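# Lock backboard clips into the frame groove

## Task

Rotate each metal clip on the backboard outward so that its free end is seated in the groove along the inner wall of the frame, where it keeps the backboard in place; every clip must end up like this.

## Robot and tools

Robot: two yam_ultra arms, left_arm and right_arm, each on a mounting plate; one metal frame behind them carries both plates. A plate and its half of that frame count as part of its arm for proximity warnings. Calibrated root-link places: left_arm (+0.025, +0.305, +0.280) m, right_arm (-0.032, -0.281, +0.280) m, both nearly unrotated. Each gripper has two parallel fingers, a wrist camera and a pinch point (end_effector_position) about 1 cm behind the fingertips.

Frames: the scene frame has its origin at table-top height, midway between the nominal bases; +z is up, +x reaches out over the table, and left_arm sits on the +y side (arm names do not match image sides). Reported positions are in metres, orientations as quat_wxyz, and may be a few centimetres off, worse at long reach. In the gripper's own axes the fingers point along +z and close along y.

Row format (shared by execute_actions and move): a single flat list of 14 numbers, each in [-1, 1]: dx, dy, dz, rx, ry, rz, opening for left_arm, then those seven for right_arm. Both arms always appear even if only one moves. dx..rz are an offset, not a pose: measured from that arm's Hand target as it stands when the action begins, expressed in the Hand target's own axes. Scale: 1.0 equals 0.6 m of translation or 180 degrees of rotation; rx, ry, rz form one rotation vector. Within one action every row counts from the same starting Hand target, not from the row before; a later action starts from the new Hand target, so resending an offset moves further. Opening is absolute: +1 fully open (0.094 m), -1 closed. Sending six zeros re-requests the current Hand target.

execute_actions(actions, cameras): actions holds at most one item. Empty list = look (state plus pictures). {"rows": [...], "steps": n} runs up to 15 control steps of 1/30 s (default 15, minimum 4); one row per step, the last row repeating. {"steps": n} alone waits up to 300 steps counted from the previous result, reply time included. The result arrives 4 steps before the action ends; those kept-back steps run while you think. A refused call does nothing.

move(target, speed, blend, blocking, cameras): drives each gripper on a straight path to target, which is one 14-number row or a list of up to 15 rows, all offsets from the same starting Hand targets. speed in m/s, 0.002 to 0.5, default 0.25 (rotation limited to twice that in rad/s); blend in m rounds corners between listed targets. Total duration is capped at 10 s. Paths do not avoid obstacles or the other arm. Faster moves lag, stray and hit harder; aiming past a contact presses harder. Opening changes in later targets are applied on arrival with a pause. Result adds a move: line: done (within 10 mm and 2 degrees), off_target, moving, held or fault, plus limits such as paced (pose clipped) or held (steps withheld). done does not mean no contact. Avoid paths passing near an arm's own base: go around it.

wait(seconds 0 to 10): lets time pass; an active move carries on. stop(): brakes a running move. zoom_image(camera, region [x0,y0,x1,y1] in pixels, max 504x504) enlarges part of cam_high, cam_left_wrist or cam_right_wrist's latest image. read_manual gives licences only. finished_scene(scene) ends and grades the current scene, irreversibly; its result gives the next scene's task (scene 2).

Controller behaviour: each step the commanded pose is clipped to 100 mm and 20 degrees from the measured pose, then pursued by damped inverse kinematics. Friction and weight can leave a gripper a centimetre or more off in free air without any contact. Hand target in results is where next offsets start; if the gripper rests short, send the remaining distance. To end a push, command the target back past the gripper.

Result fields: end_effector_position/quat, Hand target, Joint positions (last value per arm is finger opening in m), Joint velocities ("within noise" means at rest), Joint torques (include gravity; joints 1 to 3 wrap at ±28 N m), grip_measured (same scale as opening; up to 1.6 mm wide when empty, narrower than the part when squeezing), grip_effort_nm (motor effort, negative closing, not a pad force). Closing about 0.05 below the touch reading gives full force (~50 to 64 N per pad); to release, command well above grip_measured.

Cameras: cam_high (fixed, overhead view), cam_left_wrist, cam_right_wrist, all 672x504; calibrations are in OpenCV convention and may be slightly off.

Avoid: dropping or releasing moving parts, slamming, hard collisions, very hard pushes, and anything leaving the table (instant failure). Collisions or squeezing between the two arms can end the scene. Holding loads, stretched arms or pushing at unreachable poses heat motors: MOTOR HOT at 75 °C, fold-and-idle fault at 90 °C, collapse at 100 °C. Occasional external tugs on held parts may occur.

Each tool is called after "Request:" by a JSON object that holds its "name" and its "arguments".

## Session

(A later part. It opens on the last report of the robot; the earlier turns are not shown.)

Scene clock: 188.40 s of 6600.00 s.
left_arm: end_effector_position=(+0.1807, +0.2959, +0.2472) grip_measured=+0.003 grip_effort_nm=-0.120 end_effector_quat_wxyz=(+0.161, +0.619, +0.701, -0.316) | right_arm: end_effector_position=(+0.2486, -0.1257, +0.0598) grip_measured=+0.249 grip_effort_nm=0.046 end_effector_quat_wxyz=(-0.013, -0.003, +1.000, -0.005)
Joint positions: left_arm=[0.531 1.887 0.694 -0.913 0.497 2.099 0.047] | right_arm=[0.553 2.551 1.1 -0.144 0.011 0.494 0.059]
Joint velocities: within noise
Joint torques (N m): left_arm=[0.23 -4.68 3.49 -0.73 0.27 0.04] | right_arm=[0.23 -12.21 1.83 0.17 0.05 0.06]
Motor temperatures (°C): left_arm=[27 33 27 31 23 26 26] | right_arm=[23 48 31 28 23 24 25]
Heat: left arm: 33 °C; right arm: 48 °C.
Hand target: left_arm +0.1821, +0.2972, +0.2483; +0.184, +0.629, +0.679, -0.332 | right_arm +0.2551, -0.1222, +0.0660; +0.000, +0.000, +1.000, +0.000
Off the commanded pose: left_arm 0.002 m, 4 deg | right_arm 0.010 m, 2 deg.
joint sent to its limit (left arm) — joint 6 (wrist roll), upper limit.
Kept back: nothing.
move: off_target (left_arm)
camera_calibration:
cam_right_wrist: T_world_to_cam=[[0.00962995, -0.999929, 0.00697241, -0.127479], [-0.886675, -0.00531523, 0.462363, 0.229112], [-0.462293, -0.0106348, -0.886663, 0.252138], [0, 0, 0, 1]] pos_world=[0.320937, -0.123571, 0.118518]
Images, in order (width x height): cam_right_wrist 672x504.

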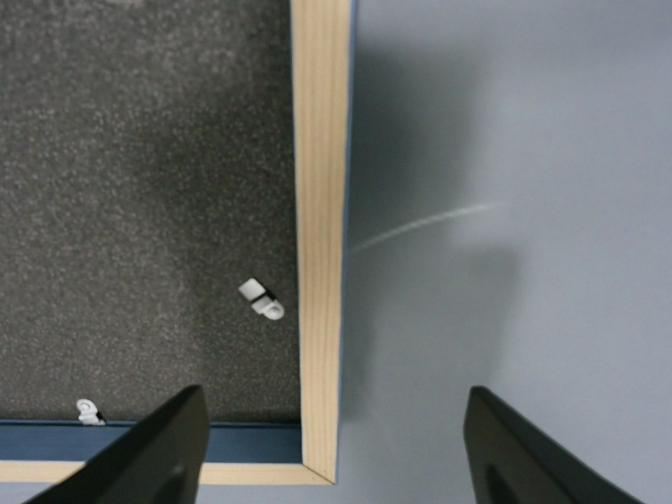

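Request:
{"name": "move", "arguments": {"target": [[0,0,0,0,0,0,0,0.005,0.003,0.05,0,0,0,0.25],[0,0,0,0,0,0,0,0.005,0.003,0.095,0,0,0,0.25]], "speed": [0.15,0.08], "cameras": ["cam_right_wrist"]}}

Request:
{"name": "zoom_image", "arguments": {"camera": "cam_right_wrist", "region": [180, 280, 420, 500]}}

Scene clock: 189.67 s of 6600.00 s.
left_arm: end_effector_position=(+0.1807, +0.2959, +0.2472) grip_measured=+0.003 grip_effort_nm=-0.120 end_effector_quat_wxyz=(+0.161, +0.619, +0.701, -0.316) | right_arm: end_effector_position=(+0.2554, -0.1210, +0.0196) grip_measured=+0.249 grip_effort_nm=0.042 end_effector_quat_wxyz=(+0.001, +0.001, +1.000, +0.002)
Joint positions: left_arm=[0.531 1.887 0.694 -0.913 0.497 2.099 0.047] | right_arm=[0.553 2.699 1.168 -0.033 0.01 0.502 0.059]
Joint velocities: within noise
Joint torques (N m): left_arm=[0.23 -4.67 3.49 -0.73 0.27 0.04] | right_arm=[0.54 -7.87 3.26 0.3 0.04 0.03]
Motor temperatures (°C): left_arm=[27 33 27 31 23 26 26] | right_arm=[23 47 31 28 23 24 25]
Heat: left arm: 33 °C; right arm: 47 °C.
Hand target: left_arm +0.1821, +0.2972, +0.2483; +0.184, +0.629, +0.679, -0.332 | right_arm +0.2520, -0.1204, +0.0090; +0.000, +0.000, +1.000, +0.000
Off the commanded pose: left_arm 0.002 m, 4 deg | right_arm 0.011 m, 0 deg.
joint sent to its limit (left arm) — joint 6 (wrist roll), upper limit.
Kept back: nothing.
move: off_target (left_arm, right_arm)
camera_calibration:
cam_right_wrist: T_world_to_cam=[[0.00196508, -0.999962, -0.00846549, -0.120333], [-0.899301, -0.00546934, 0.437296, 0.25743], [-0.437326, 0.0067537, -0.899278, 0.215636], [0, 0, 0, 1]] pos_world=[0.326047, -0.120377, 0.0803243]
Images, in order (width x height): cam_right_wrist 672x504.

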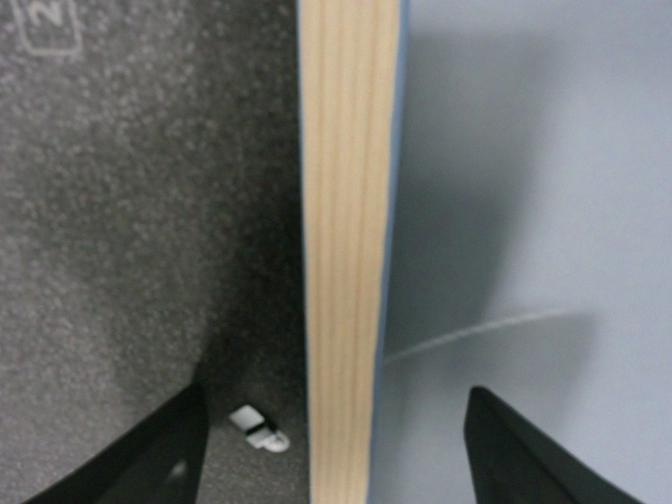

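Scaled by 2.100 from the camera's 672x504 image, which has a finer 960x720 frame.

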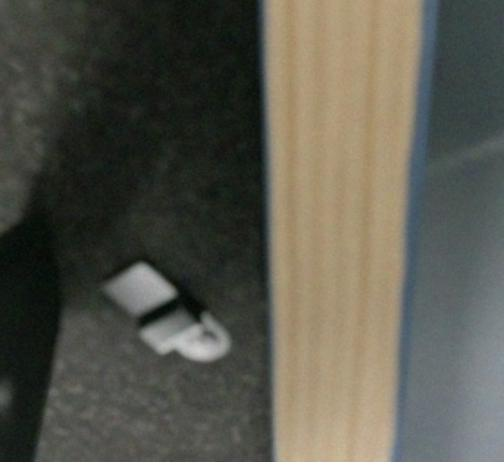

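Request:
{"name": "move", "arguments": {"target": [[0,0,0,0,0,0,0,0,0,0,0,0,0,0],[0,0,0,0,0,0,0,0,0,0,0,0,0,-0.4],[0,0,0,0,0,0,0,0,0,0.0,0,0,0,-0.88]], "speed": [0.08,0.08,0.08], "cameras": ["cam_right_wrist"]}}

Request:
{"name": "move", "arguments": {"target": [[0,0,0,0,0,0,0,0,0,0,0,0,0,-0.4],[0,0,0,0,0,0,0,0.02,0.0,-0.08,0,0,0,0.0]], "speed": [0.08,0.15], "cameras": ["cam_right_wrist"]}}

Request:
{"name": "zoom_image", "arguments": {"camera": "cam_right_wrist", "region": [180, 200, 420, 420]}}

Scene clock: 193.10 s of 6600.00 s.
left_arm: end_effector_position=(+0.1807, +0.2959, +0.2472) grip_measured=+0.003 grip_effort_nm=-0.125 end_effector_quat_wxyz=(+0.161, +0.619, +0.701, -0.316) | right_arm: end_effector_position=(+0.2590, -0.1198, +0.0199) grip_measured=-0.755 grip_effort_nm=-1.067 end_effector_quat_wxyz=(+0.007, +0.003, +1.000, +0.004)
Joint positions: left_arm=[0.531 1.887 0.694 -0.913 0.497 2.099 0.047] | right_arm=[0.553 2.699 1.172 -0.025 0.014 0.506 0.012]
Joint velocities: within noise
Joint torques (N m): left_arm=[0.21 -4.68 3.49 -0.73 0.27 0.04] | right_arm=[0.58 -7.94 2.85 0.23 -0.02 0.04]
Motor temperatures (°C): left_arm=[27 33 27 31 23 26 26] | right_arm=[23 46 31 28 23 24 25]
Heat: left arm: 33 °C; right arm: 46 °C.
Hand target: left_arm +0.1821, +0.2972, +0.2483; +0.184, +0.629, +0.679, -0.332 | right_arm +0.2522, -0.1204, +0.0090; +0.000, +0.000, +1.000, +0.000
Off the commanded pose: left_arm 0.002 m, 4 deg | right_arm 0.013 m, 1 deg.
joint sent to its limit (left arm) — joint 6 (wrist roll), upper limit.
Kept back: nothing.
move: off_target (left_arm, right_arm); target 2's new opening was sent with right_arm's hand 0.012 m and 1 deg from that target; target 3's new opening was sent with right_arm's hand 0.013 m and 1 deg from that target
camera_calibration:
cam_right_wrist: T_world_to_cam=[[-0.00154845, -0.99994, -0.0108134, -0.11817], [-0.904578, -0.0032092, 0.426296, 0.262449], [-0.426305, 0.0104417, -0.904519, 0.215148], [0, 0, 0, 1]] pos_world=[0.328941, -0.119567, 0.0814469]
Images, in order (width x height): cam_right_wrist 672x504.

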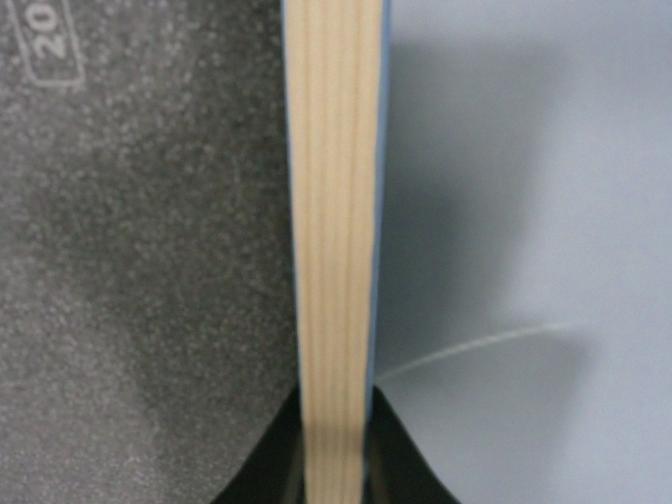

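Scene clock: 195.10 s of 6600.00 s.
left_arm: end_effector_position=(+0.1807, +0.2959, +0.2472) grip_measured=+0.003 grip_effort_nm=-0.120 end_effector_quat_wxyz=(+0.161, +0.619, +0.701, -0.316) | right_arm: end_effector_position=(+0.2444, -0.1205, +0.0532) grip_measured=-0.001 grip_effort_nm=0.042 end_effector_quat_wxyz=(+0.005, +0.001, +1.000, +0.003)
Joint positions: left_arm=[0.531 1.887 0.694 -0.913 0.497 2.099 0.047] | right_arm=[0.575 2.562 1.058 -0.054 0.014 0.523 0.047]
Joint velocities: within noise
Joint torques (N m): left_arm=[0.2 -4.68 3.49 -0.73 0.27 0.04] | right_arm=[0.55 -11.44 1.48 0.05 -0.01 0.05]
Motor temperatures (°C): left_arm=[27 33 27 31 23 26 26] | right_arm=[23 46 31 28 23 24 25]
Heat: left arm: 33 °C; right arm: 46 °C.
Hand target: left_arm +0.1821, +0.2972, +0.2483; +0.184, +0.629, +0.679, -0.332 | right_arm +0.2401, -0.1204, +0.0570; +0.000, +0.000, +1.000, +0.001
Off the commanded pose: left_arm 0.002 m, 4 deg | right_arm 0.006 m, 1 deg.
joint sent to its limit (left arm) — joint 6 (wrist roll), upper limit.
Kept back: nothing.
move: off_target (left_arm)
camera_calibration:
cam_right_wrist: T_world_to_cam=[[0.00229161, -0.999959, -0.00879127, -0.119574], [-0.90276, -0.00585018, 0.430104, 0.234053], [-0.430138, 0.00695078, -0.902736, 0.23952], [0, 0, 0, 1]] pos_world=[0.314595, -0.119865, 0.114505]
Images, in order (width x height): cam_right_wrist 672x504.

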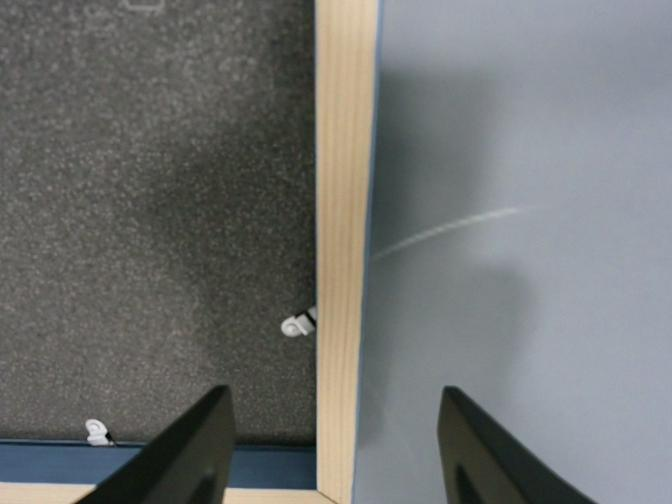

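Scaled by 2.100 from the camera's 672x504 image, which has a finer 960x720 frame.

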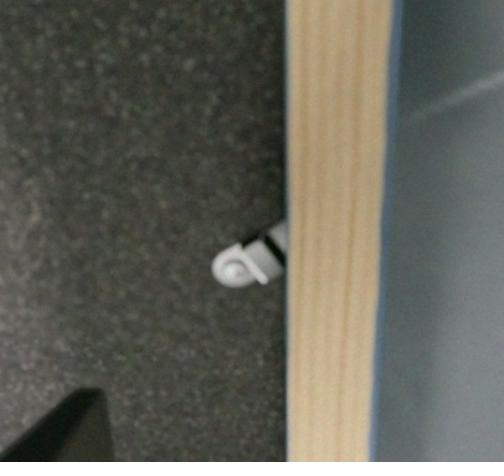

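Request:
{"name": "move", "arguments": {"target": [[0,0,0,0,0,0,0,-0.0128,0.0,0.04,0,0,0,0.0],[0,0,0,0,0,0,0,-0.0128,0.0,0.08,0,0,0,0.0]], "speed": [0.15,0.08], "cameras": ["cam_right_wrist"]}}

Request:
{"name": "zoom_image", "arguments": {"camera": "cam_right_wrist", "region": [180, 280, 420, 500]}}

Scene clock: 196.27 s of 6600.00 s.
left_arm: end_effector_position=(+0.1807, +0.2959, +0.2472) grip_measured=+0.003 grip_effort_nm=-0.115 end_effector_quat_wxyz=(+0.161, +0.619, +0.701, -0.316) | right_arm: end_effector_position=(+0.2496, -0.1175, +0.0196) grip_measured=-0.001 grip_effort_nm=0.042 end_effector_quat_wxyz=(+0.003, -0.001, +1.000, +0.001)
Joint positions: left_arm=[0.531 1.887 0.694 -0.913 0.497 2.099 0.047] | right_arm=[0.573 2.696 1.151 -0.018 0.014 0.519 0.047]
Joint velocities: within noise
Joint torques (N m): left_arm=[0.23 -4.68 3.49 -0.72 0.26 0.04] | right_arm=[-0.28 -7.79 3.19 0.28 0.01 -0.06]
Motor temperatures (°C): left_arm=[27 33 27 31 23 26 26] | right_arm=[23 46 30 28 23 24 25]
Heat: left arm: 33 °C; right arm: 46 °C.
Hand target: left_arm +0.1821, +0.2972, +0.2483; +0.184, +0.629, +0.679, -0.332 | right_arm +0.2477, -0.1204, +0.0090; +0.000, +0.000, +1.000, +0.000
Off the commanded pose: left_arm 0.002 m, 4 deg | right_arm 0.011 m, 0 deg.
joint sent to its limit (left arm) — joint 6 (wrist roll), upper limit.
Kept back: nothing.
move: off_target (left_arm, right_arm)
camera_calibration:
cam_right_wrist: T_world_to_cam=[[0.00538229, -0.999965, -0.00643571, -0.11769], [-0.900655, -0.00764396, 0.434467, 0.252399], [-0.434501, 0.00345792, -0.900665, 0.212003], [0, 0, 0, 1]] pos_world=[0.320073, -0.11649, 0.0805268]
Images, in order (width x height): cam_right_wrist 672x504.

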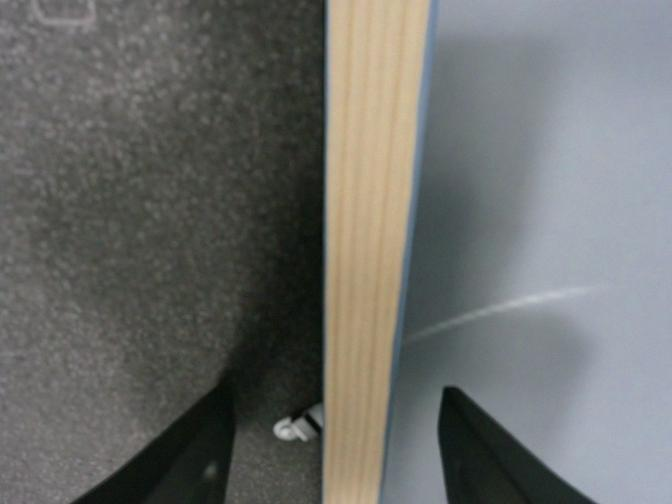

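Scaled by 2.100 from the camera's 672x504 image, which has a finer 960x720 frame.

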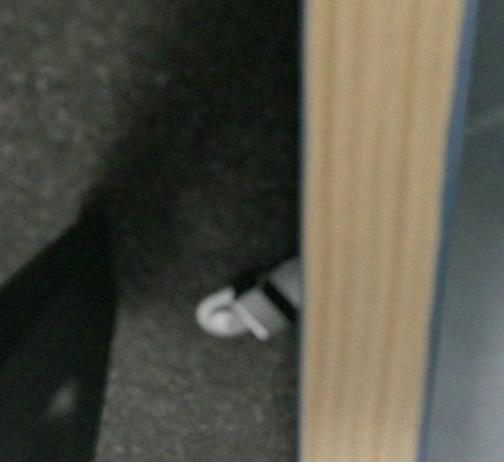

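Request:
{"name": "move", "arguments": {"target": [[0,0,0,0,0,0,0,0,0,-0.04,0,0,0,0.0],[0,0,0,0,0,0,0,-0.002,-0.009,-0.04,0,0,0,0.0],[0,0,0,0,0,0,0,-0.002,-0.007,0.0,0,0,0,0.0]], "speed": [0.08,0.08,0.08], "cameras": ["cam_right_wrist"]}}

Request:
{"name": "zoom_image", "arguments": {"camera": "cam_right_wrist", "region": [180, 280, 420, 500]}}

Scene clock: 197.53 s of 6600.00 s.
left_arm: end_effector_position=(+0.1807, +0.2959, +0.2472) grip_measured=+0.003 grip_effort_nm=-0.120 end_effector_quat_wxyz=(+0.161, +0.619, +0.701, -0.316) | right_arm: end_effector_position=(+0.2529, -0.1214, +0.0194) grip_measured=-0.001 grip_effort_nm=0.046 end_effector_quat_wxyz=(+0.005, +0.001, +1.000, +0.003)
Joint positions: left_arm=[0.531 1.887 0.694 -0.913 0.497 2.099 0.047] | right_arm=[0.558 2.695 1.148 -0.009 0.013 0.506 0.047]
Joint velocities: within noise
Joint torques (N m): left_arm=[0.2 -4.67 3.48 -0.73 0.26 0.04] | right_arm=[-0.09 -7.94 2.91 0.27 0.01 -0.06]
Motor temperatures (°C): left_arm=[27 32 27 31 23 26 26] | right_arm=[23 45 30 28 23 24 25]
Heat: left arm: 32 °C; right arm: 45 °C.
Hand target: left_arm +0.1821, +0.2972, +0.2483; +0.184, +0.629, +0.679, -0.332 | right_arm +0.2490, -0.1246, +0.0090; +0.000, +0.000, +1.000, +0.001
Off the commanded pose: left_arm 0.002 m, 4 deg | right_arm 0.012 m, 1 deg.
joint sent to its limit (left arm) — joint 6 (wrist roll), upper limit.
Kept back: nothing.
move: off_target (left_arm, right_arm)
camera_calibration:
cam_right_wrist: T_world_to_cam=[[0.00228853, -0.999949, -0.00987239, -0.120769], [-0.903133, -0.00630552, 0.429314, 0.256322], [-0.429354, 0.00793359, -0.903101, 0.212629], [0, 0, 0, 1]] pos_world=[0.323063, -0.120833, 0.0807906]
Images, in order (width x height): cam_right_wrist 672x504.

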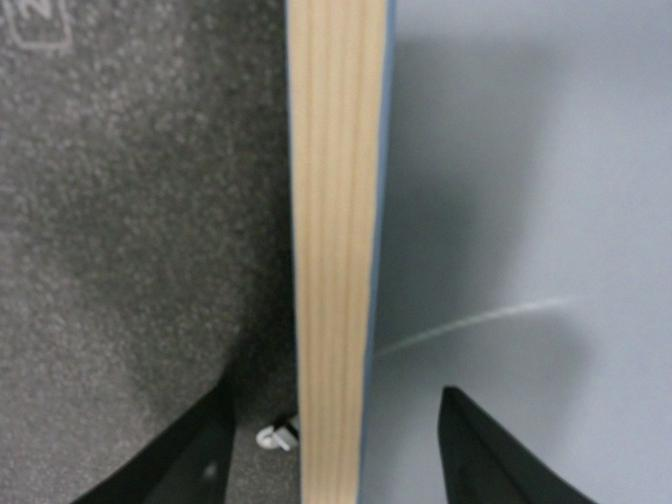

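Scaled by 2.100 from the camera's 672x504 image, which has a finer 960x720 frame.

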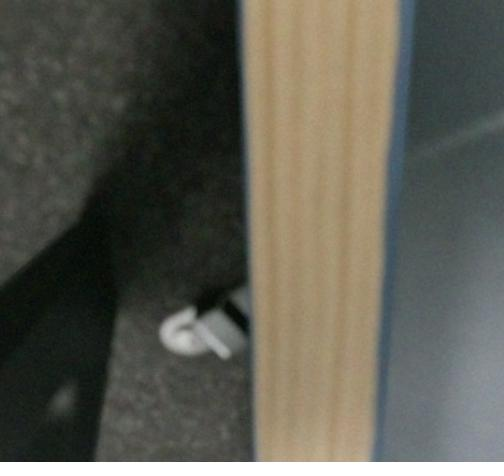

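Request:
{"name": "move", "arguments": {"target": [[0,0,0,0,0,0,0,0,0,0,0,0,0,-0.5],[0,0,0,0,0,0,0,0,0,0.0,0,0,0,-0.88]], "speed": [0.08,0.08], "cameras": ["cam_right_wrist"]}}

Request:
{"name": "move", "arguments": {"target": [[0,0,0,0,0,0,0,0,0,0,0,0,0,-0.4],[0,0,0,0,0,0,0,0.02,0.0,-0.08,0,0,0,0.0]], "speed": [0.08,0.15], "cameras": ["cam_right_wrist"]}}

Request:
{"name": "zoom_image", "arguments": {"camera": "cam_right_wrist", "region": [180, 200, 420, 420]}}

Scene clock: 199.67 s of 6600.00 s.
left_arm: end_effector_position=(+0.1807, +0.2959, +0.2472) grip_measured=+0.003 grip_effort_nm=-0.120 end_effector_quat_wxyz=(+0.161, +0.619, +0.701, -0.316) | right_arm: end_effector_position=(+0.2540, -0.1207, +0.0195) grip_measured=-0.754 grip_effort_nm=-1.067 end_effector_quat_wxyz=(+0.007, +0.001, +1.000, +0.005)
Joint positions: left_arm=[0.531 1.887 0.694 -0.913 0.497 2.099 0.047] | right_arm=[0.557 2.695 1.148 -0.004 0.012 0.506 0.012]
Joint velocities: within noise
Joint torques (N m): left_arm=[0.2 -4.67 3.49 -0.74 0.27 0.04] | right_arm=[0.02 -7.82 3.11 0.24 0.03 -0.08]
Motor temperatures (°C): left_arm=[27 32 27 31 23 26 26] | right_arm=[23 45 30 28 23 24 25]
Heat: left arm: 32 °C; right arm: 45 °C.
Hand target: left_arm +0.1821, +0.2972, +0.2483; +0.184, +0.629, +0.679, -0.332 | right_arm +0.2489, -0.1246, +0.0090; +0.000, +0.000, +1.000, +0.000
Off the commanded pose: left_arm 0.002 m, 4 deg | right_arm 0.012 m, 1 deg.
joint sent to its limit (left arm) — joint 6 (wrist roll), upper limit.
Kept back: nothing.
move: off_target (left_arm, right_arm); target 2's new opening was sent with right_arm's hand 0.012 m and 1 deg from that target
camera_calibration:
cam_right_wrist: T_world_to_cam=[[0.00190522, -0.999906, -0.0135925, -0.119828], [-0.904676, -0.00751517, 0.426033, 0.257604], [-0.426095, 0.0114851, -0.904606, 0.212758], [0, 0, 0, 1]] pos_world=[0.323931, -0.120324, 0.0810854]
Images, in order (width x height): cam_right_wrist 672x504.

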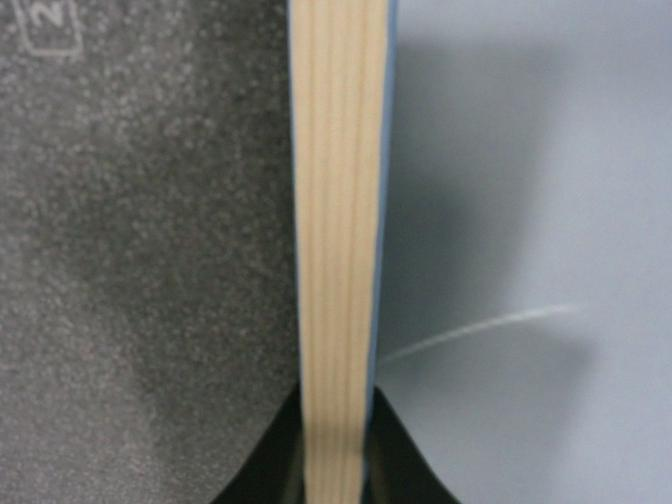

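Scene clock: 201.67 s of 6600.00 s.
left_arm: end_effector_position=(+0.1807, +0.2959, +0.2472) grip_measured=+0.003 grip_effort_nm=-0.120 end_effector_quat_wxyz=(+0.161, +0.619, +0.701, -0.316) | right_arm: end_effector_position=(+0.2410, -0.1242, +0.0532) grip_measured=-0.001 grip_effort_nm=0.046 end_effector_quat_wxyz=(+0.004, +0.001, +1.000, +0.004)
Joint positions: left_arm=[0.531 1.887 0.694 -0.913 0.497 2.099 0.047] | right_arm=[0.568 2.556 1.036 -0.037 0.011 0.517 0.047]
Joint velocities: within noise
Joint torques (N m): left_arm=[0.21 -4.68 3.49 -0.73 0.27 0.05] | right_arm=[0.66 -11.37 1.35 -0.01 0.06 0.05]
Motor temperatures (°C): left_arm=[27 32 27 31 23 26 26] | right_arm=[23 44 30 28 23 24 25]
Heat: left arm: 32 °C; right arm: 44 °C.
Hand target: left_arm +0.1821, +0.2972, +0.2483; +0.184, +0.629, +0.679, -0.332 | right_arm +0.2369, -0.1247, +0.0569; +0.000, +0.000, +1.000, +0.000
Off the commanded pose: left_arm 0.002 m, 4 deg | right_arm 0.006 m, 1 deg.
joint sent to its limit (left arm) — joint 6 (wrist roll), upper limit.
Kept back: nothing.
move: off_target (left_arm)
camera_calibration:
cam_right_wrist: T_world_to_cam=[[0.00269198, -0.999932, -0.0113256, -0.123217], [-0.902095, -0.00731564, 0.431475, 0.230526], [-0.431528, 0.00905526, -0.902054, 0.238662], [0, 0, 0, 1]] pos_world=[0.311277, -0.123684, 0.114425]
Images, in order (width x height): cam_right_wrist 672x504.

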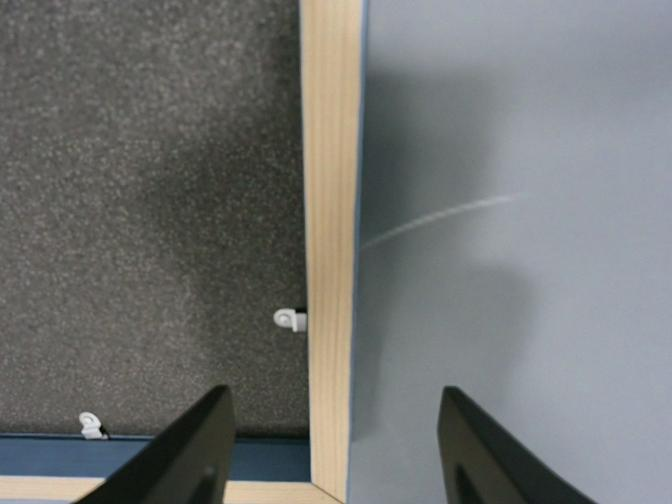

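Scaled by 2.100 from the camera's 672x504 image, which has a finer 960x720 frame.

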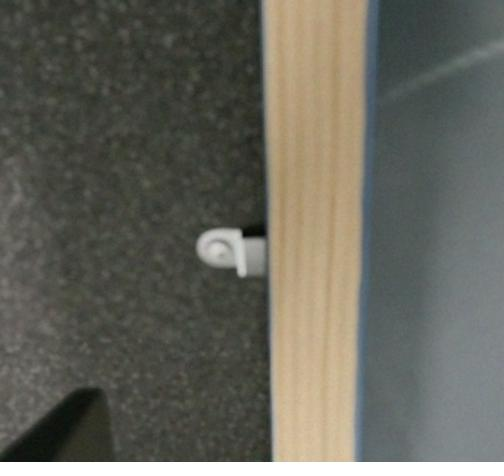

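Request:
{"name": "move", "arguments": {"target": [[0,0,0,0,0,0,0,0,0,-0.15,0,0,0,0.0],[0,0,0,0,0,0,0,-0.075,0.133,-0.26,0,0,0,0.0]], "speed": [0.15,0.2], "cameras": ["cam_right_wrist"]}}

Scene clock: 203.87 s of 6600.00 s.
left_arm: end_effector_position=(+0.1807, +0.2959, +0.2472) grip_measured=+0.003 grip_effort_nm=-0.120 end_effector_quat_wxyz=(+0.161, +0.619, +0.701, -0.316) | right_arm: end_effector_position=(+0.2849, -0.0435, +0.2189) grip_measured=-0.001 grip_effort_nm=0.042 end_effector_quat_wxyz=(+0.010, -0.001, +1.000, +0.009)
Joint positions: left_arm=[0.531 1.887 0.694 -0.913 0.497 2.099 0.047] | right_arm=[0.697 2.222 1.39 -0.71 0.011 0.641 0.047]
Joint velocities: within noise
Joint torques (N m): left_arm=[0.2 -4.68 3.49 -0.73 0.26 0.04] | right_arm=[0.43 -9.29 6.57 0.03 0.03 0.04]
Motor temperatures (°C): left_arm=[27 32 27 31 23 26 26] | right_arm=[23 45 30 28 23 24 25]
Heat: left arm: 32 °C; right arm: 45 °C.
Hand target: left_arm +0.1821, +0.2972, +0.2483; +0.184, +0.629, +0.679, -0.332 | right_arm +0.2819, -0.0450, +0.2131; +0.000, +0.000, +1.000, +0.001
Off the commanded pose: left_arm 0.002 m, 4 deg | right_arm 0.007 m, 2 deg.
joint sent to its limit (left arm) — joint 6 (wrist roll), upper limit.
Kept back: nothing.
move: off_target (left_arm)
camera_calibration:
cam_right_wrist: T_world_to_cam=[[0.00690329, -0.999719, -0.0226764, -0.0394476], [-0.907153, -0.0158023, 0.420505, 0.202719], [-0.420745, 0.0176681, -0.907007, 0.404651], [0, 0, 0, 1]] pos_world=[0.354424, -0.0433824, 0.280882]
Images, in order (width x height): cam_right_wrist 672x504.

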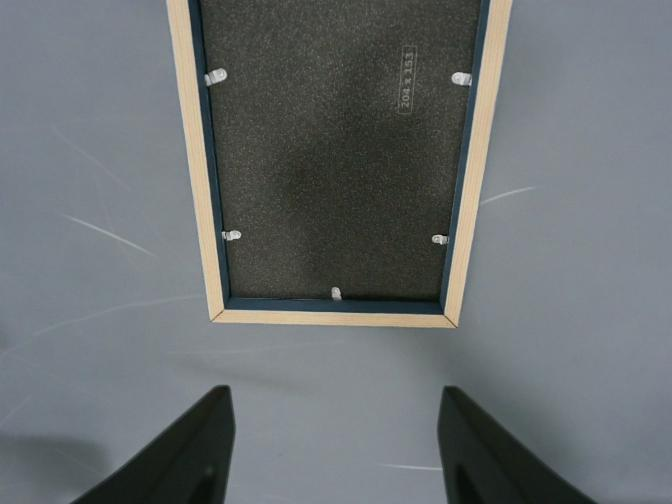

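Request:
{"name": "zoom_image", "arguments": {"camera": "cam_right_wrist", "region": [190, 40, 290, 115]}}

Request:
{"name": "zoom_image", "arguments": {"camera": "cam_right_wrist", "region": [400, 40, 500, 115]}}

Request:
{"name": "zoom_image", "arguments": {"camera": "cam_right_wrist", "region": [200, 210, 300, 285]}}

Request:
{"name": "zoom_image", "arguments": {"camera": "cam_right_wrist", "region": [380, 210, 480, 285]}}

Request:
{"name": "zoom_image", "arguments": {"camera": "cam_right_wrist", "region": [290, 260, 390, 335]}}

Request:
{"name": "zoom_image", "arguments": {"camera": "cam_high", "region": [180, 150, 500, 400]}}

Scaled by 5.040 from the camera's 672x504 image, which has a finer 960x720 frame.

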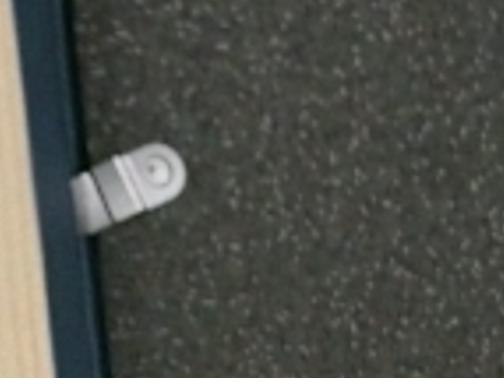

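Scaled by 5.040 from the camera's 672x504 image, which has a finer 960x720 frame.

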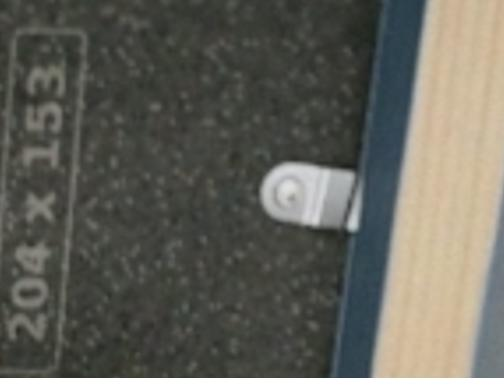

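Scaled by 5.040 from the camera's 672x504 image, which has a finer 960x720 frame.

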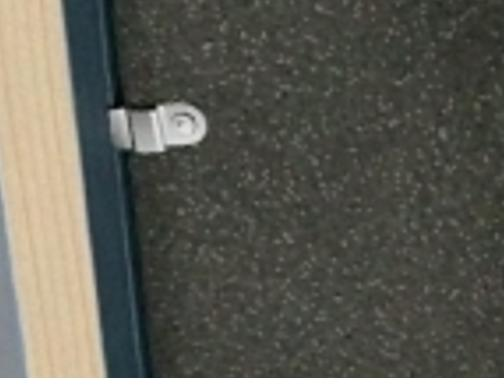

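Scaled by 5.040 from the camera's 672x504 image, which has a finer 960x720 frame.

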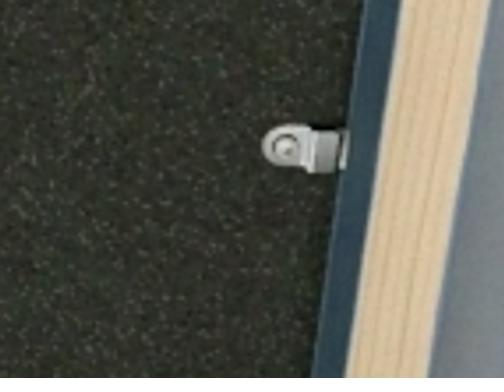

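Scaled by 5.040 from the camera's 672x504 image, which has a finer 960x720 frame.

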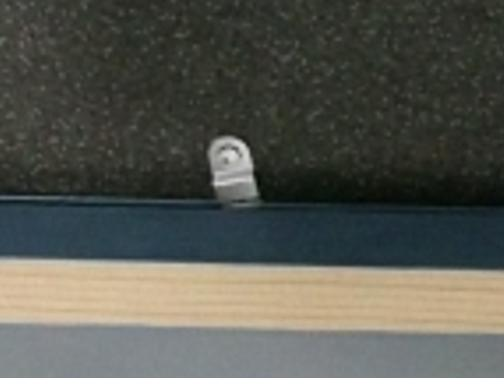

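This scene's latest camera images include none from cam_high. They are from: cam_right_wrist. cam_high's image comes with the result of a call that names it in "cameras".

Request:
{"name": "move", "arguments": {"target": [[0,0,0,0,0,0,0,-0.0768,0.1417,0.08,0,0,0,0.0],[0,0,0,0,0,0,0,-0.0768,0.1417,0.2635,0,0,0,0.0]], "speed": [0.2,0.15], "cameras": ["cam_right_wrist"]}}

Scene clock: 206.70 s of 6600.00 s.
left_arm: end_effector_position=(+0.1807, +0.2959, +0.2472) grip_measured=+0.003 grip_effort_nm=-0.120 end_effector_quat_wxyz=(+0.161, +0.619, +0.701, -0.316) | right_arm: end_effector_position=(+0.3275, +0.0398, +0.0646) grip_measured=-0.001 grip_effort_nm=0.046 end_effector_quat_wxyz=(-0.001, -0.002, +1.000, +0.001)
Joint positions: left_arm=[0.531 1.887 0.694 -0.913 0.497 2.099 0.047] | right_arm=[0.778 2.908 2.048 -0.71 0.011 0.721 0.047]
Joint velocities: within noise
Joint torques (N m): left_arm=[0.21 -4.68 3.49 -0.73 0.27 0.04] | right_arm=[0.16 -12.1 7.02 0.2 0.01 0.06]
Motor temperatures (°C): left_arm=[27 32 27 31 23 26 26] | right_arm=[23 45 31 28 23 24 25]
Heat: left arm: 32 °C; right arm: 45 °C.
Hand target: left_arm +0.1821, +0.2972, +0.2483; +0.184, +0.629, +0.679, -0.332 | right_arm +0.3281, +0.0400, +0.0551; +0.000, +0.000, +1.000, +0.000
Off the commanded pose: left_arm 0.002 m, 4 deg | right_arm 0.010 m, 0 deg.
joint sent to its limit (left arm) — joint 6 (wrist roll), upper limit.
Kept back: nothing.
move: off_target (left_arm)
camera_calibration:
cam_right_wrist: T_world_to_cam=[[0.00772825, -0.999949, -0.0064564, 0.0387228], [-0.897708, -0.00978214, 0.440482, 0.302921], [-0.440523, 0.00239181, -0.897738, 0.287727], [0, 0, 0, 1]] pos_world=[0.398386, 0.0409958, 0.125122]
Images, in order (width x height): cam_right_wrist 672x504.

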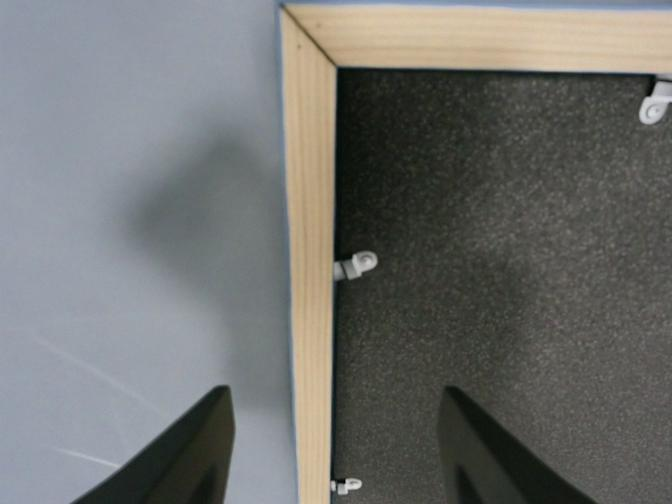

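Request:
{"name": "zoom_image", "arguments": {"camera": "cam_right_wrist", "region": [590, 50, 672, 140]}}

Request:
{"name": "zoom_image", "arguments": {"camera": "cam_right_wrist", "region": [300, 220, 410, 310]}}

Scaled by 5.600 from the camera's 672x504 image, which has a finer 960x720 frame.

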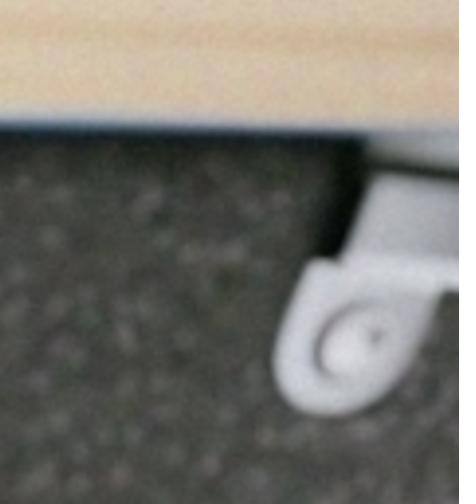

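Scaled by 4.582 from the camera's 672x504 image, which has a finer 960x720 frame.

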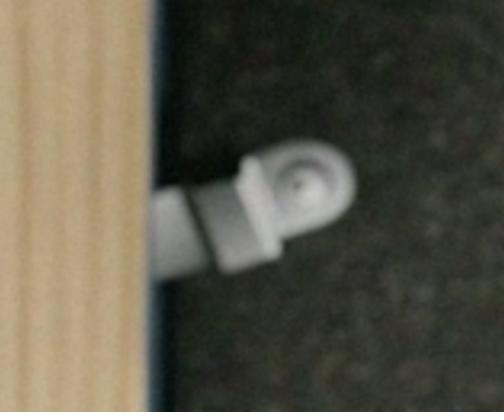

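Request:
{"name": "move", "arguments": {"target": [[0,0,0,0,0,0,0,0.002,0.0083,0.03,0,0,0,0.0],[0,0,0,0,0,0,0,0.002,0.0083,0.0768,0,0,0,0.0]], "speed": [0.15,0.08], "cameras": ["cam_right_wrist"]}}

Request:
{"name": "zoom_image", "arguments": {"camera": "cam_right_wrist", "region": [240, 280, 480, 500]}}

Scene clock: 208.30 s of 6600.00 s.
left_arm: end_effector_position=(+0.1807, +0.2959, +0.2472) grip_measured=+0.003 grip_effort_nm=-0.120 end_effector_quat_wxyz=(+0.161, +0.619, +0.701, -0.316) | right_arm: end_effector_position=(+0.3330, +0.0466, +0.0236) grip_measured=-0.001 grip_effort_nm=0.046 end_effector_quat_wxyz=(+0.005, +0.001, +1.000, +0.007)
Joint positions: left_arm=[0.531 1.887 0.694 -0.913 0.497 2.099 0.047] | right_arm=[0.78 3.057 2.186 -0.684 0.011 0.728 0.047]
Joint velocities: within noise
Joint torques (N m): left_arm=[0.23 -4.67 3.48 -0.73 0.26 0.04] | right_arm=[0.64 -11.51 6.91 0.13 0.04 0.04]
Motor temperatures (°C): left_arm=[27 32 27 31 23 26 26] | right_arm=[23 45 31 28 23 24 25]
Heat: left arm: 32 °C; right arm: 45 °C.
Hand target: left_arm +0.1821, +0.2972, +0.2483; +0.184, +0.629, +0.679, -0.332 | right_arm +0.3269, +0.0452, +0.0090; +0.000, +0.000, +1.000, +0.001
Off the commanded pose: left_arm 0.002 m, 4 deg | right_arm 0.016 m, 1 deg.
joint sent to its limit (left arm) — joint 6 (wrist roll), upper limit.
Kept back: nothing.
move: off_target (left_arm, right_arm)
camera_calibration:
cam_right_wrist: T_world_to_cam=[[0.00230884, -0.999856, -0.0168209, 0.0472691], [-0.902838, -0.00931682, 0.42988, 0.327894], [-0.429975, 0.014194, -0.902729, 0.249281], [0, 0, 0, 1]] pos_world=[0.403111, 0.0467789, 0.0848728]
Images, in order (width x height): cam_right_wrist 672x504.

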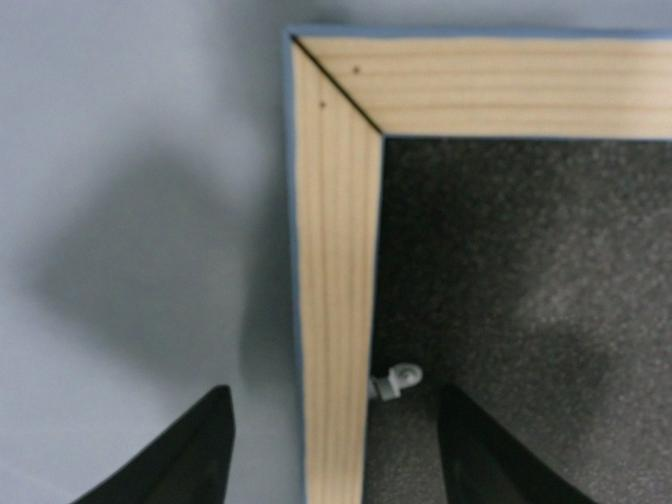

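Scaled by 2.100 from the camera's 672x504 image, which has a finer 960x720 frame.

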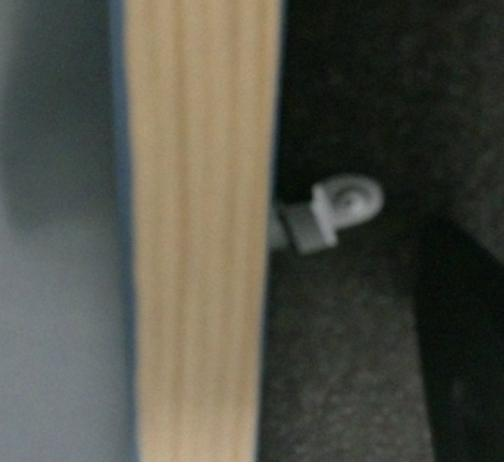

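Request:
{"name": "move", "arguments": {"target": [[0,0,0,0,0,0,0,0,0,-0.04,0,0,0,0.0],[0,0,0,0,0,0,0,0.003,0.0,-0.04,0,0,0,0.0],[0,0,0,0,0,0,0,0.003,0.0,0.0,0,0,0,0.0]], "speed": [0.08,0.08,0.08], "cameras": ["cam_right_wrist"]}}

Request:
{"name": "zoom_image", "arguments": {"camera": "cam_right_wrist", "region": [240, 280, 480, 500]}}

Scene clock: 209.50 s of 6600.00 s.
left_arm: end_effector_position=(+0.1807, +0.2959, +0.2472) grip_measured=+0.003 grip_effort_nm=-0.115 end_effector_quat_wxyz=(+0.161, +0.619, +0.701, -0.316) | right_arm: end_effector_position=(+0.3300, +0.0450, +0.0235) grip_measured=-0.001 grip_effort_nm=0.042 end_effector_quat_wxyz=(+0.002, +0.001, +1.000, +0.004)
Joint positions: left_arm=[0.531 1.887 0.694 -0.913 0.497 2.099 0.047] | right_arm=[0.781 3.051 2.171 -0.683 0.011 0.731 0.047]
Joint velocities: within noise
Joint torques (N m): left_arm=[0.21 -4.67 3.48 -0.73 0.27 0.05] | right_arm=[0.69 -11.51 7.02 0.22 0.04 0.01]
Motor temperatures (°C): left_arm=[27 32 27 31 23 26 26] | right_arm=[23 45 31 28 23 24 25]
Heat: left arm: 32 °C; right arm: 45 °C.
Hand target: left_arm +0.1821, +0.2972, +0.2483; +0.184, +0.629, +0.679, -0.332 | right_arm +0.3250, +0.0452, +0.0090; +0.000, +0.000, +1.000, +0.000
Off the commanded pose: left_arm 0.002 m, 4 deg | right_arm 0.015 m, 0 deg.
joint sent to its limit (left arm) — joint 6 (wrist roll), upper limit.
Kept back: nothing.
move: off_target (left_arm, right_arm)
camera_calibration:
cam_right_wrist: T_world_to_cam=[[0.00156733, -0.999926, -0.0120452, 0.0457998], [-0.900499, -0.00664922, 0.434808, 0.32426], [-0.434856, 0.0101652, -0.900443, 0.249701], [0, 0, 0, 1]] pos_world=[0.400508, 0.0454142, 0.0844019]
Images, in order (width x height): cam_right_wrist 672x504.

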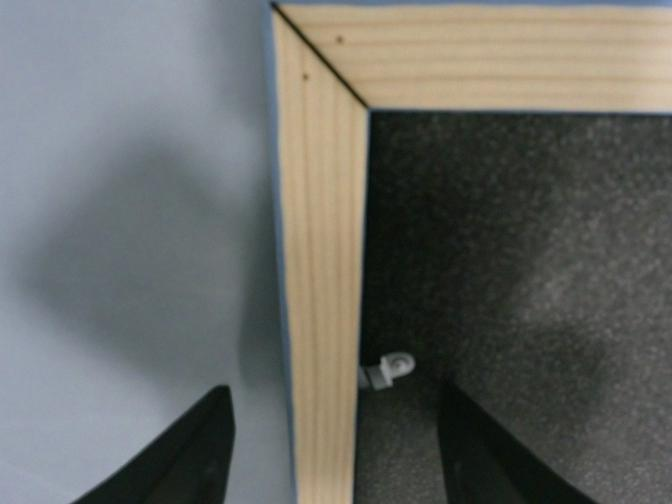

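Scaled by 2.100 from the camera's 672x504 image, which has a finer 960x720 frame.

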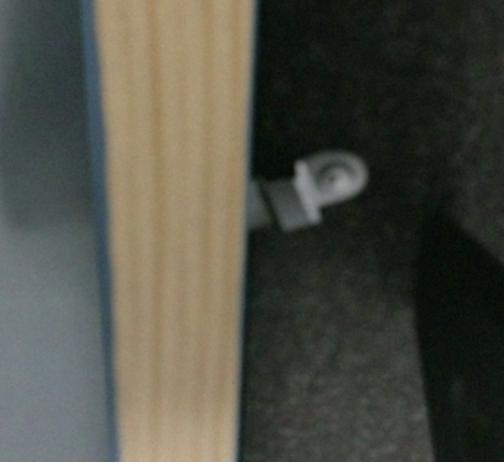

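Request:
{"name": "move", "arguments": {"target": [[0,0,0,0,0,0,0,0,0,-0.04,0,0,0,0.0],[0,0,0,0,0,0,0,-0.002,0.0015,-0.04,0,0,0,0.0],[0,0,0,0,0,0,0,-0.0015,0.0015,0.0,0,0,0,0.0]], "speed": [0.08,0.08,0.08], "cameras": ["cam_right_wrist"]}}

Request:
{"name": "zoom_image", "arguments": {"camera": "cam_right_wrist", "region": [240, 280, 480, 500]}}

Scene clock: 210.77 s of 6600.00 s.
left_arm: end_effector_position=(+0.1807, +0.2959, +0.2472) grip_measured=+0.003 grip_effort_nm=-0.120 end_effector_quat_wxyz=(+0.161, +0.619, +0.701, -0.316) | right_arm: end_effector_position=(+0.3326, +0.0473, +0.0236) grip_measured=-0.001 grip_effort_nm=0.042 end_effector_quat_wxyz=(+0.006, +0.002, +1.000, +0.007)
Joint positions: left_arm=[0.531 1.887 0.694 -0.913 0.497 2.099 0.047] | right_arm=[0.781 3.057 2.185 -0.682 0.011 0.731 0.047]
Joint velocities: within noise
Joint torques (N m): left_arm=[0.24 -4.68 3.49 -0.73 0.27 0.04] | right_arm=[0.76 -11.59 6.89 0.22 0.03 0.06]
Motor temperatures (°C): left_arm=[27 32 27 31 23 26 26] | right_arm=[23 45 31 28 23 24 25]
Heat: left arm: 32 °C; right arm: 45 °C.
Hand target: left_arm +0.1821, +0.2972, +0.2483; +0.184, +0.629, +0.679, -0.332 | right_arm +0.3259, +0.0460, +0.0089; +0.000, +0.000, +1.000, +0.000
Off the commanded pose: left_arm 0.002 m, 4 deg | right_arm 0.016 m, 1 deg.
joint sent to its limit (left arm) — joint 6 (wrist roll), upper limit.
Kept back: nothing.
move: off_target (left_arm, right_arm)
camera_calibration:
cam_right_wrist: T_world_to_cam=[[0.0011633, -0.99984, -0.0178752, 0.0484009], [-0.903329, -0.0087182, 0.42886, 0.327754], [-0.428947, 0.0156483, -0.903194, 0.248793], [0, 0, 0, 1]] pos_world=[0.402732, 0.0473574, 0.0850131]
Images, in order (width x height): cam_right_wrist 672x504.

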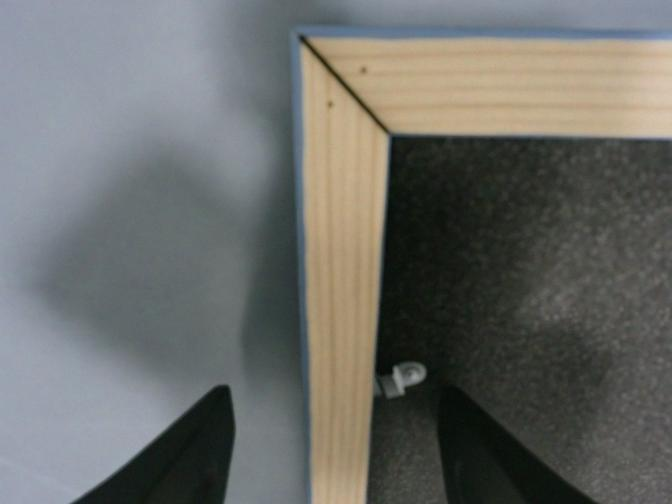

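Scaled by 2.100 from the camera's 672x504 image, which has a finer 960x720 frame.

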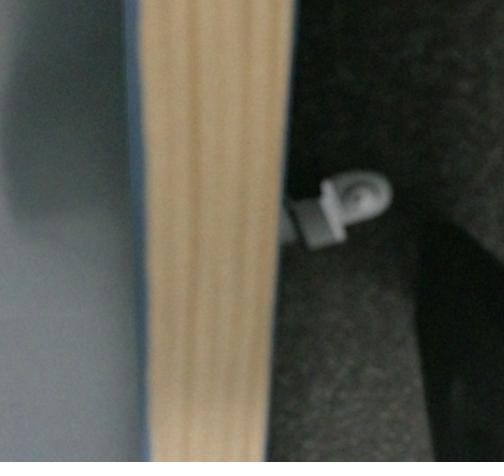

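Request:
{"name": "move", "arguments": {"target": [[0,0,0,0,0,0,0,0,0,-0.04,0,0,0,0.0],[0,0,0,0,0,0,0,0.0022,0.0,-0.04,0,0,0,0.0],[0,0,0,0,0,0,0,0.001,0.0,0.0,0,0,0,0.0]], "speed": [0.08,0.08,0.08], "cameras": ["cam_right_wrist"]}}

Request:
{"name": "zoom_image", "arguments": {"camera": "cam_right_wrist", "region": [240, 280, 480, 500]}}

Scene clock: 211.97 s of 6600.00 s.
left_arm: end_effector_position=(+0.1807, +0.2959, +0.2472) grip_measured=+0.003 grip_effort_nm=-0.115 end_effector_quat_wxyz=(+0.161, +0.619, +0.701, -0.316) | right_arm: end_effector_position=(+0.3313, +0.0473, +0.0237) grip_measured=-0.001 grip_effort_nm=0.042 end_effector_quat_wxyz=(+0.005, +0.001, +1.000, +0.006)
Joint positions: left_arm=[0.531 1.887 0.694 -0.913 0.497 2.099 0.047] | right_arm=[0.783 3.054 2.18 -0.681 0.01 0.732 0.047]
Joint velocities: within noise
Joint torques (N m): left_arm=[0.24 -4.68 3.49 -0.72 0.26 0.05] | right_arm=[0.49 -11.58 7.24 0.16 0.06 0.04]
Motor temperatures (°C): left_arm=[27 32 27 31 23 26 26] | right_arm=[23 45 31 28 23 24 25]
Heat: left arm: 32 °C; right arm: 45 °C.
Hand target: left_arm +0.1821, +0.2972, +0.2483; +0.184, +0.629, +0.679, -0.332 | right_arm +0.3254, +0.0461, +0.0090; +0.000, +0.000, +1.000, +0.001
Off the commanded pose: left_arm 0.002 m, 4 deg | right_arm 0.016 m, 1 deg.
joint sent to its limit (left arm) — joint 6 (wrist roll), upper limit.
Kept back: nothing.
move: off_target (left_arm, right_arm)
camera_calibration:
cam_right_wrist: T_world_to_cam=[[0.00193018, -0.999859, -0.0166604, 0.0480521], [-0.902482, -0.00891779, 0.430636, 0.326237], [-0.430724, 0.0142045, -0.902372, 0.248927], [0, 0, 0, 1]] pos_world=[0.401549, 0.0474187, 0.0849359]
Images, in order (width x height): cam_right_wrist 672x504.

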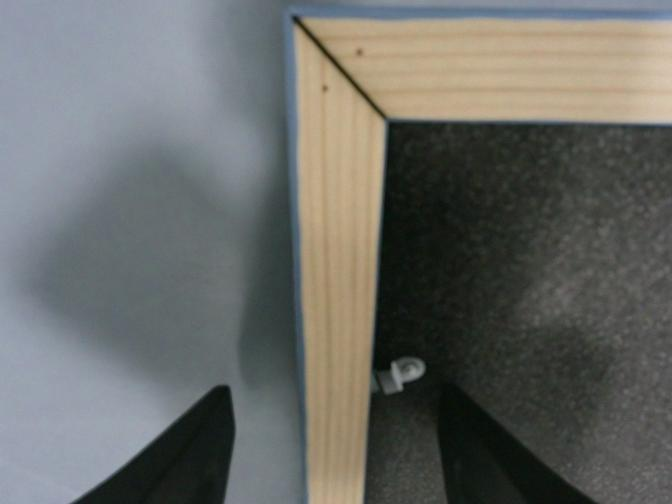

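Scaled by 2.100 from the camera's 672x504 image, which has a finer 960x720 frame.

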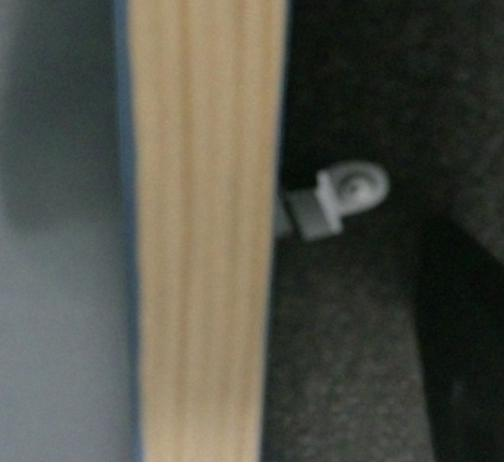

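Request:
{"name": "move", "arguments": {"target": [[0,0,0,0,0,0,0,0,0,0,0,0,0,-0.55],[0,0,0,0,0,0,0,0,0,0.0,0,0,0,-0.88]], "speed": [0.08,0.08], "cameras": ["cam_right_wrist"]}}

Request:
{"name": "zoom_image", "arguments": {"camera": "cam_right_wrist", "region": [240, 280, 480, 500]}}

Scene clock: 214.10 s of 6600.00 s.
left_arm: end_effector_position=(+0.1807, +0.2959, +0.2472) grip_measured=+0.003 grip_effort_nm=-0.115 end_effector_quat_wxyz=(+0.161, +0.619, +0.701, -0.316) | right_arm: end_effector_position=(+0.3314, +0.0477, +0.0237) grip_measured=-0.755 grip_effort_nm=-1.067 end_effector_quat_wxyz=(+0.005, +0.002, +1.000, +0.007)
Joint positions: left_arm=[0.531 1.887 0.694 -0.913 0.497 2.099 0.047] | right_arm=[0.783 3.055 2.181 -0.681 0.01 0.734 0.012]
Joint velocities: within noise
Joint torques (N m): left_arm=[0.21 -4.67 3.49 -0.73 0.26 0.04] | right_arm=[0.65 -11.66 6.94 0.19 0.04 0.01]
Motor temperatures (°C): left_arm=[27 32 27 31 23 26 26] | right_arm=[23 45 31 28 23 24 25]
Heat: left arm: 32 °C; right arm: 45 °C.
Hand target: left_arm +0.1821, +0.2972, +0.2483; +0.184, +0.629, +0.679, -0.332 | right_arm +0.3255, +0.0461, +0.0091; +0.000, +0.000, +1.000, +0.001
Off the commanded pose: left_arm 0.002 m, 4 deg | right_arm 0.016 m, 1 deg.
joint sent to its limit (left arm) — joint 6 (wrist roll), upper limit.
Kept back: nothing.
move: off_target (left_arm, right_arm); target 2's new opening was sent with right_arm's hand 0.016 m and 1 deg from that target
camera_calibration:
cam_right_wrist: T_world_to_cam=[[0.000407119, -0.999842, -0.0177589, 0.0490314], [-0.902511, -0.00801553, 0.430592, 0.3262], [-0.430666, 0.0158523, -0.902372, 0.248886], [0, 0, 0, 1]] pos_world=[0.401565, 0.0476929, 0.0849994]
Images, in order (width x height): cam_right_wrist 672x504.

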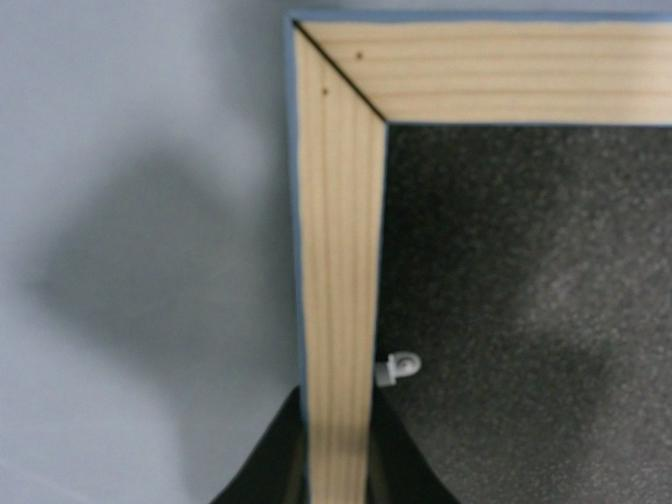

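Scaled by 2.100 from the camera's 672x504 image, which has a finer 960x720 frame.

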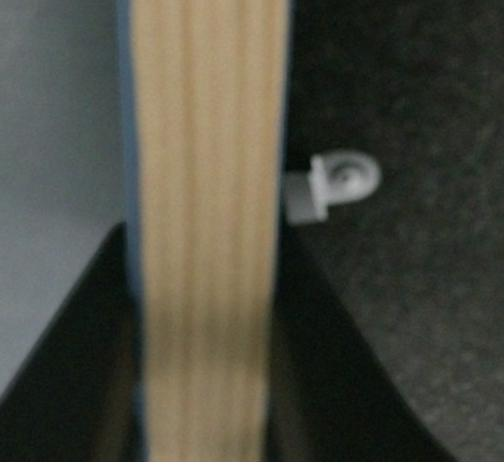

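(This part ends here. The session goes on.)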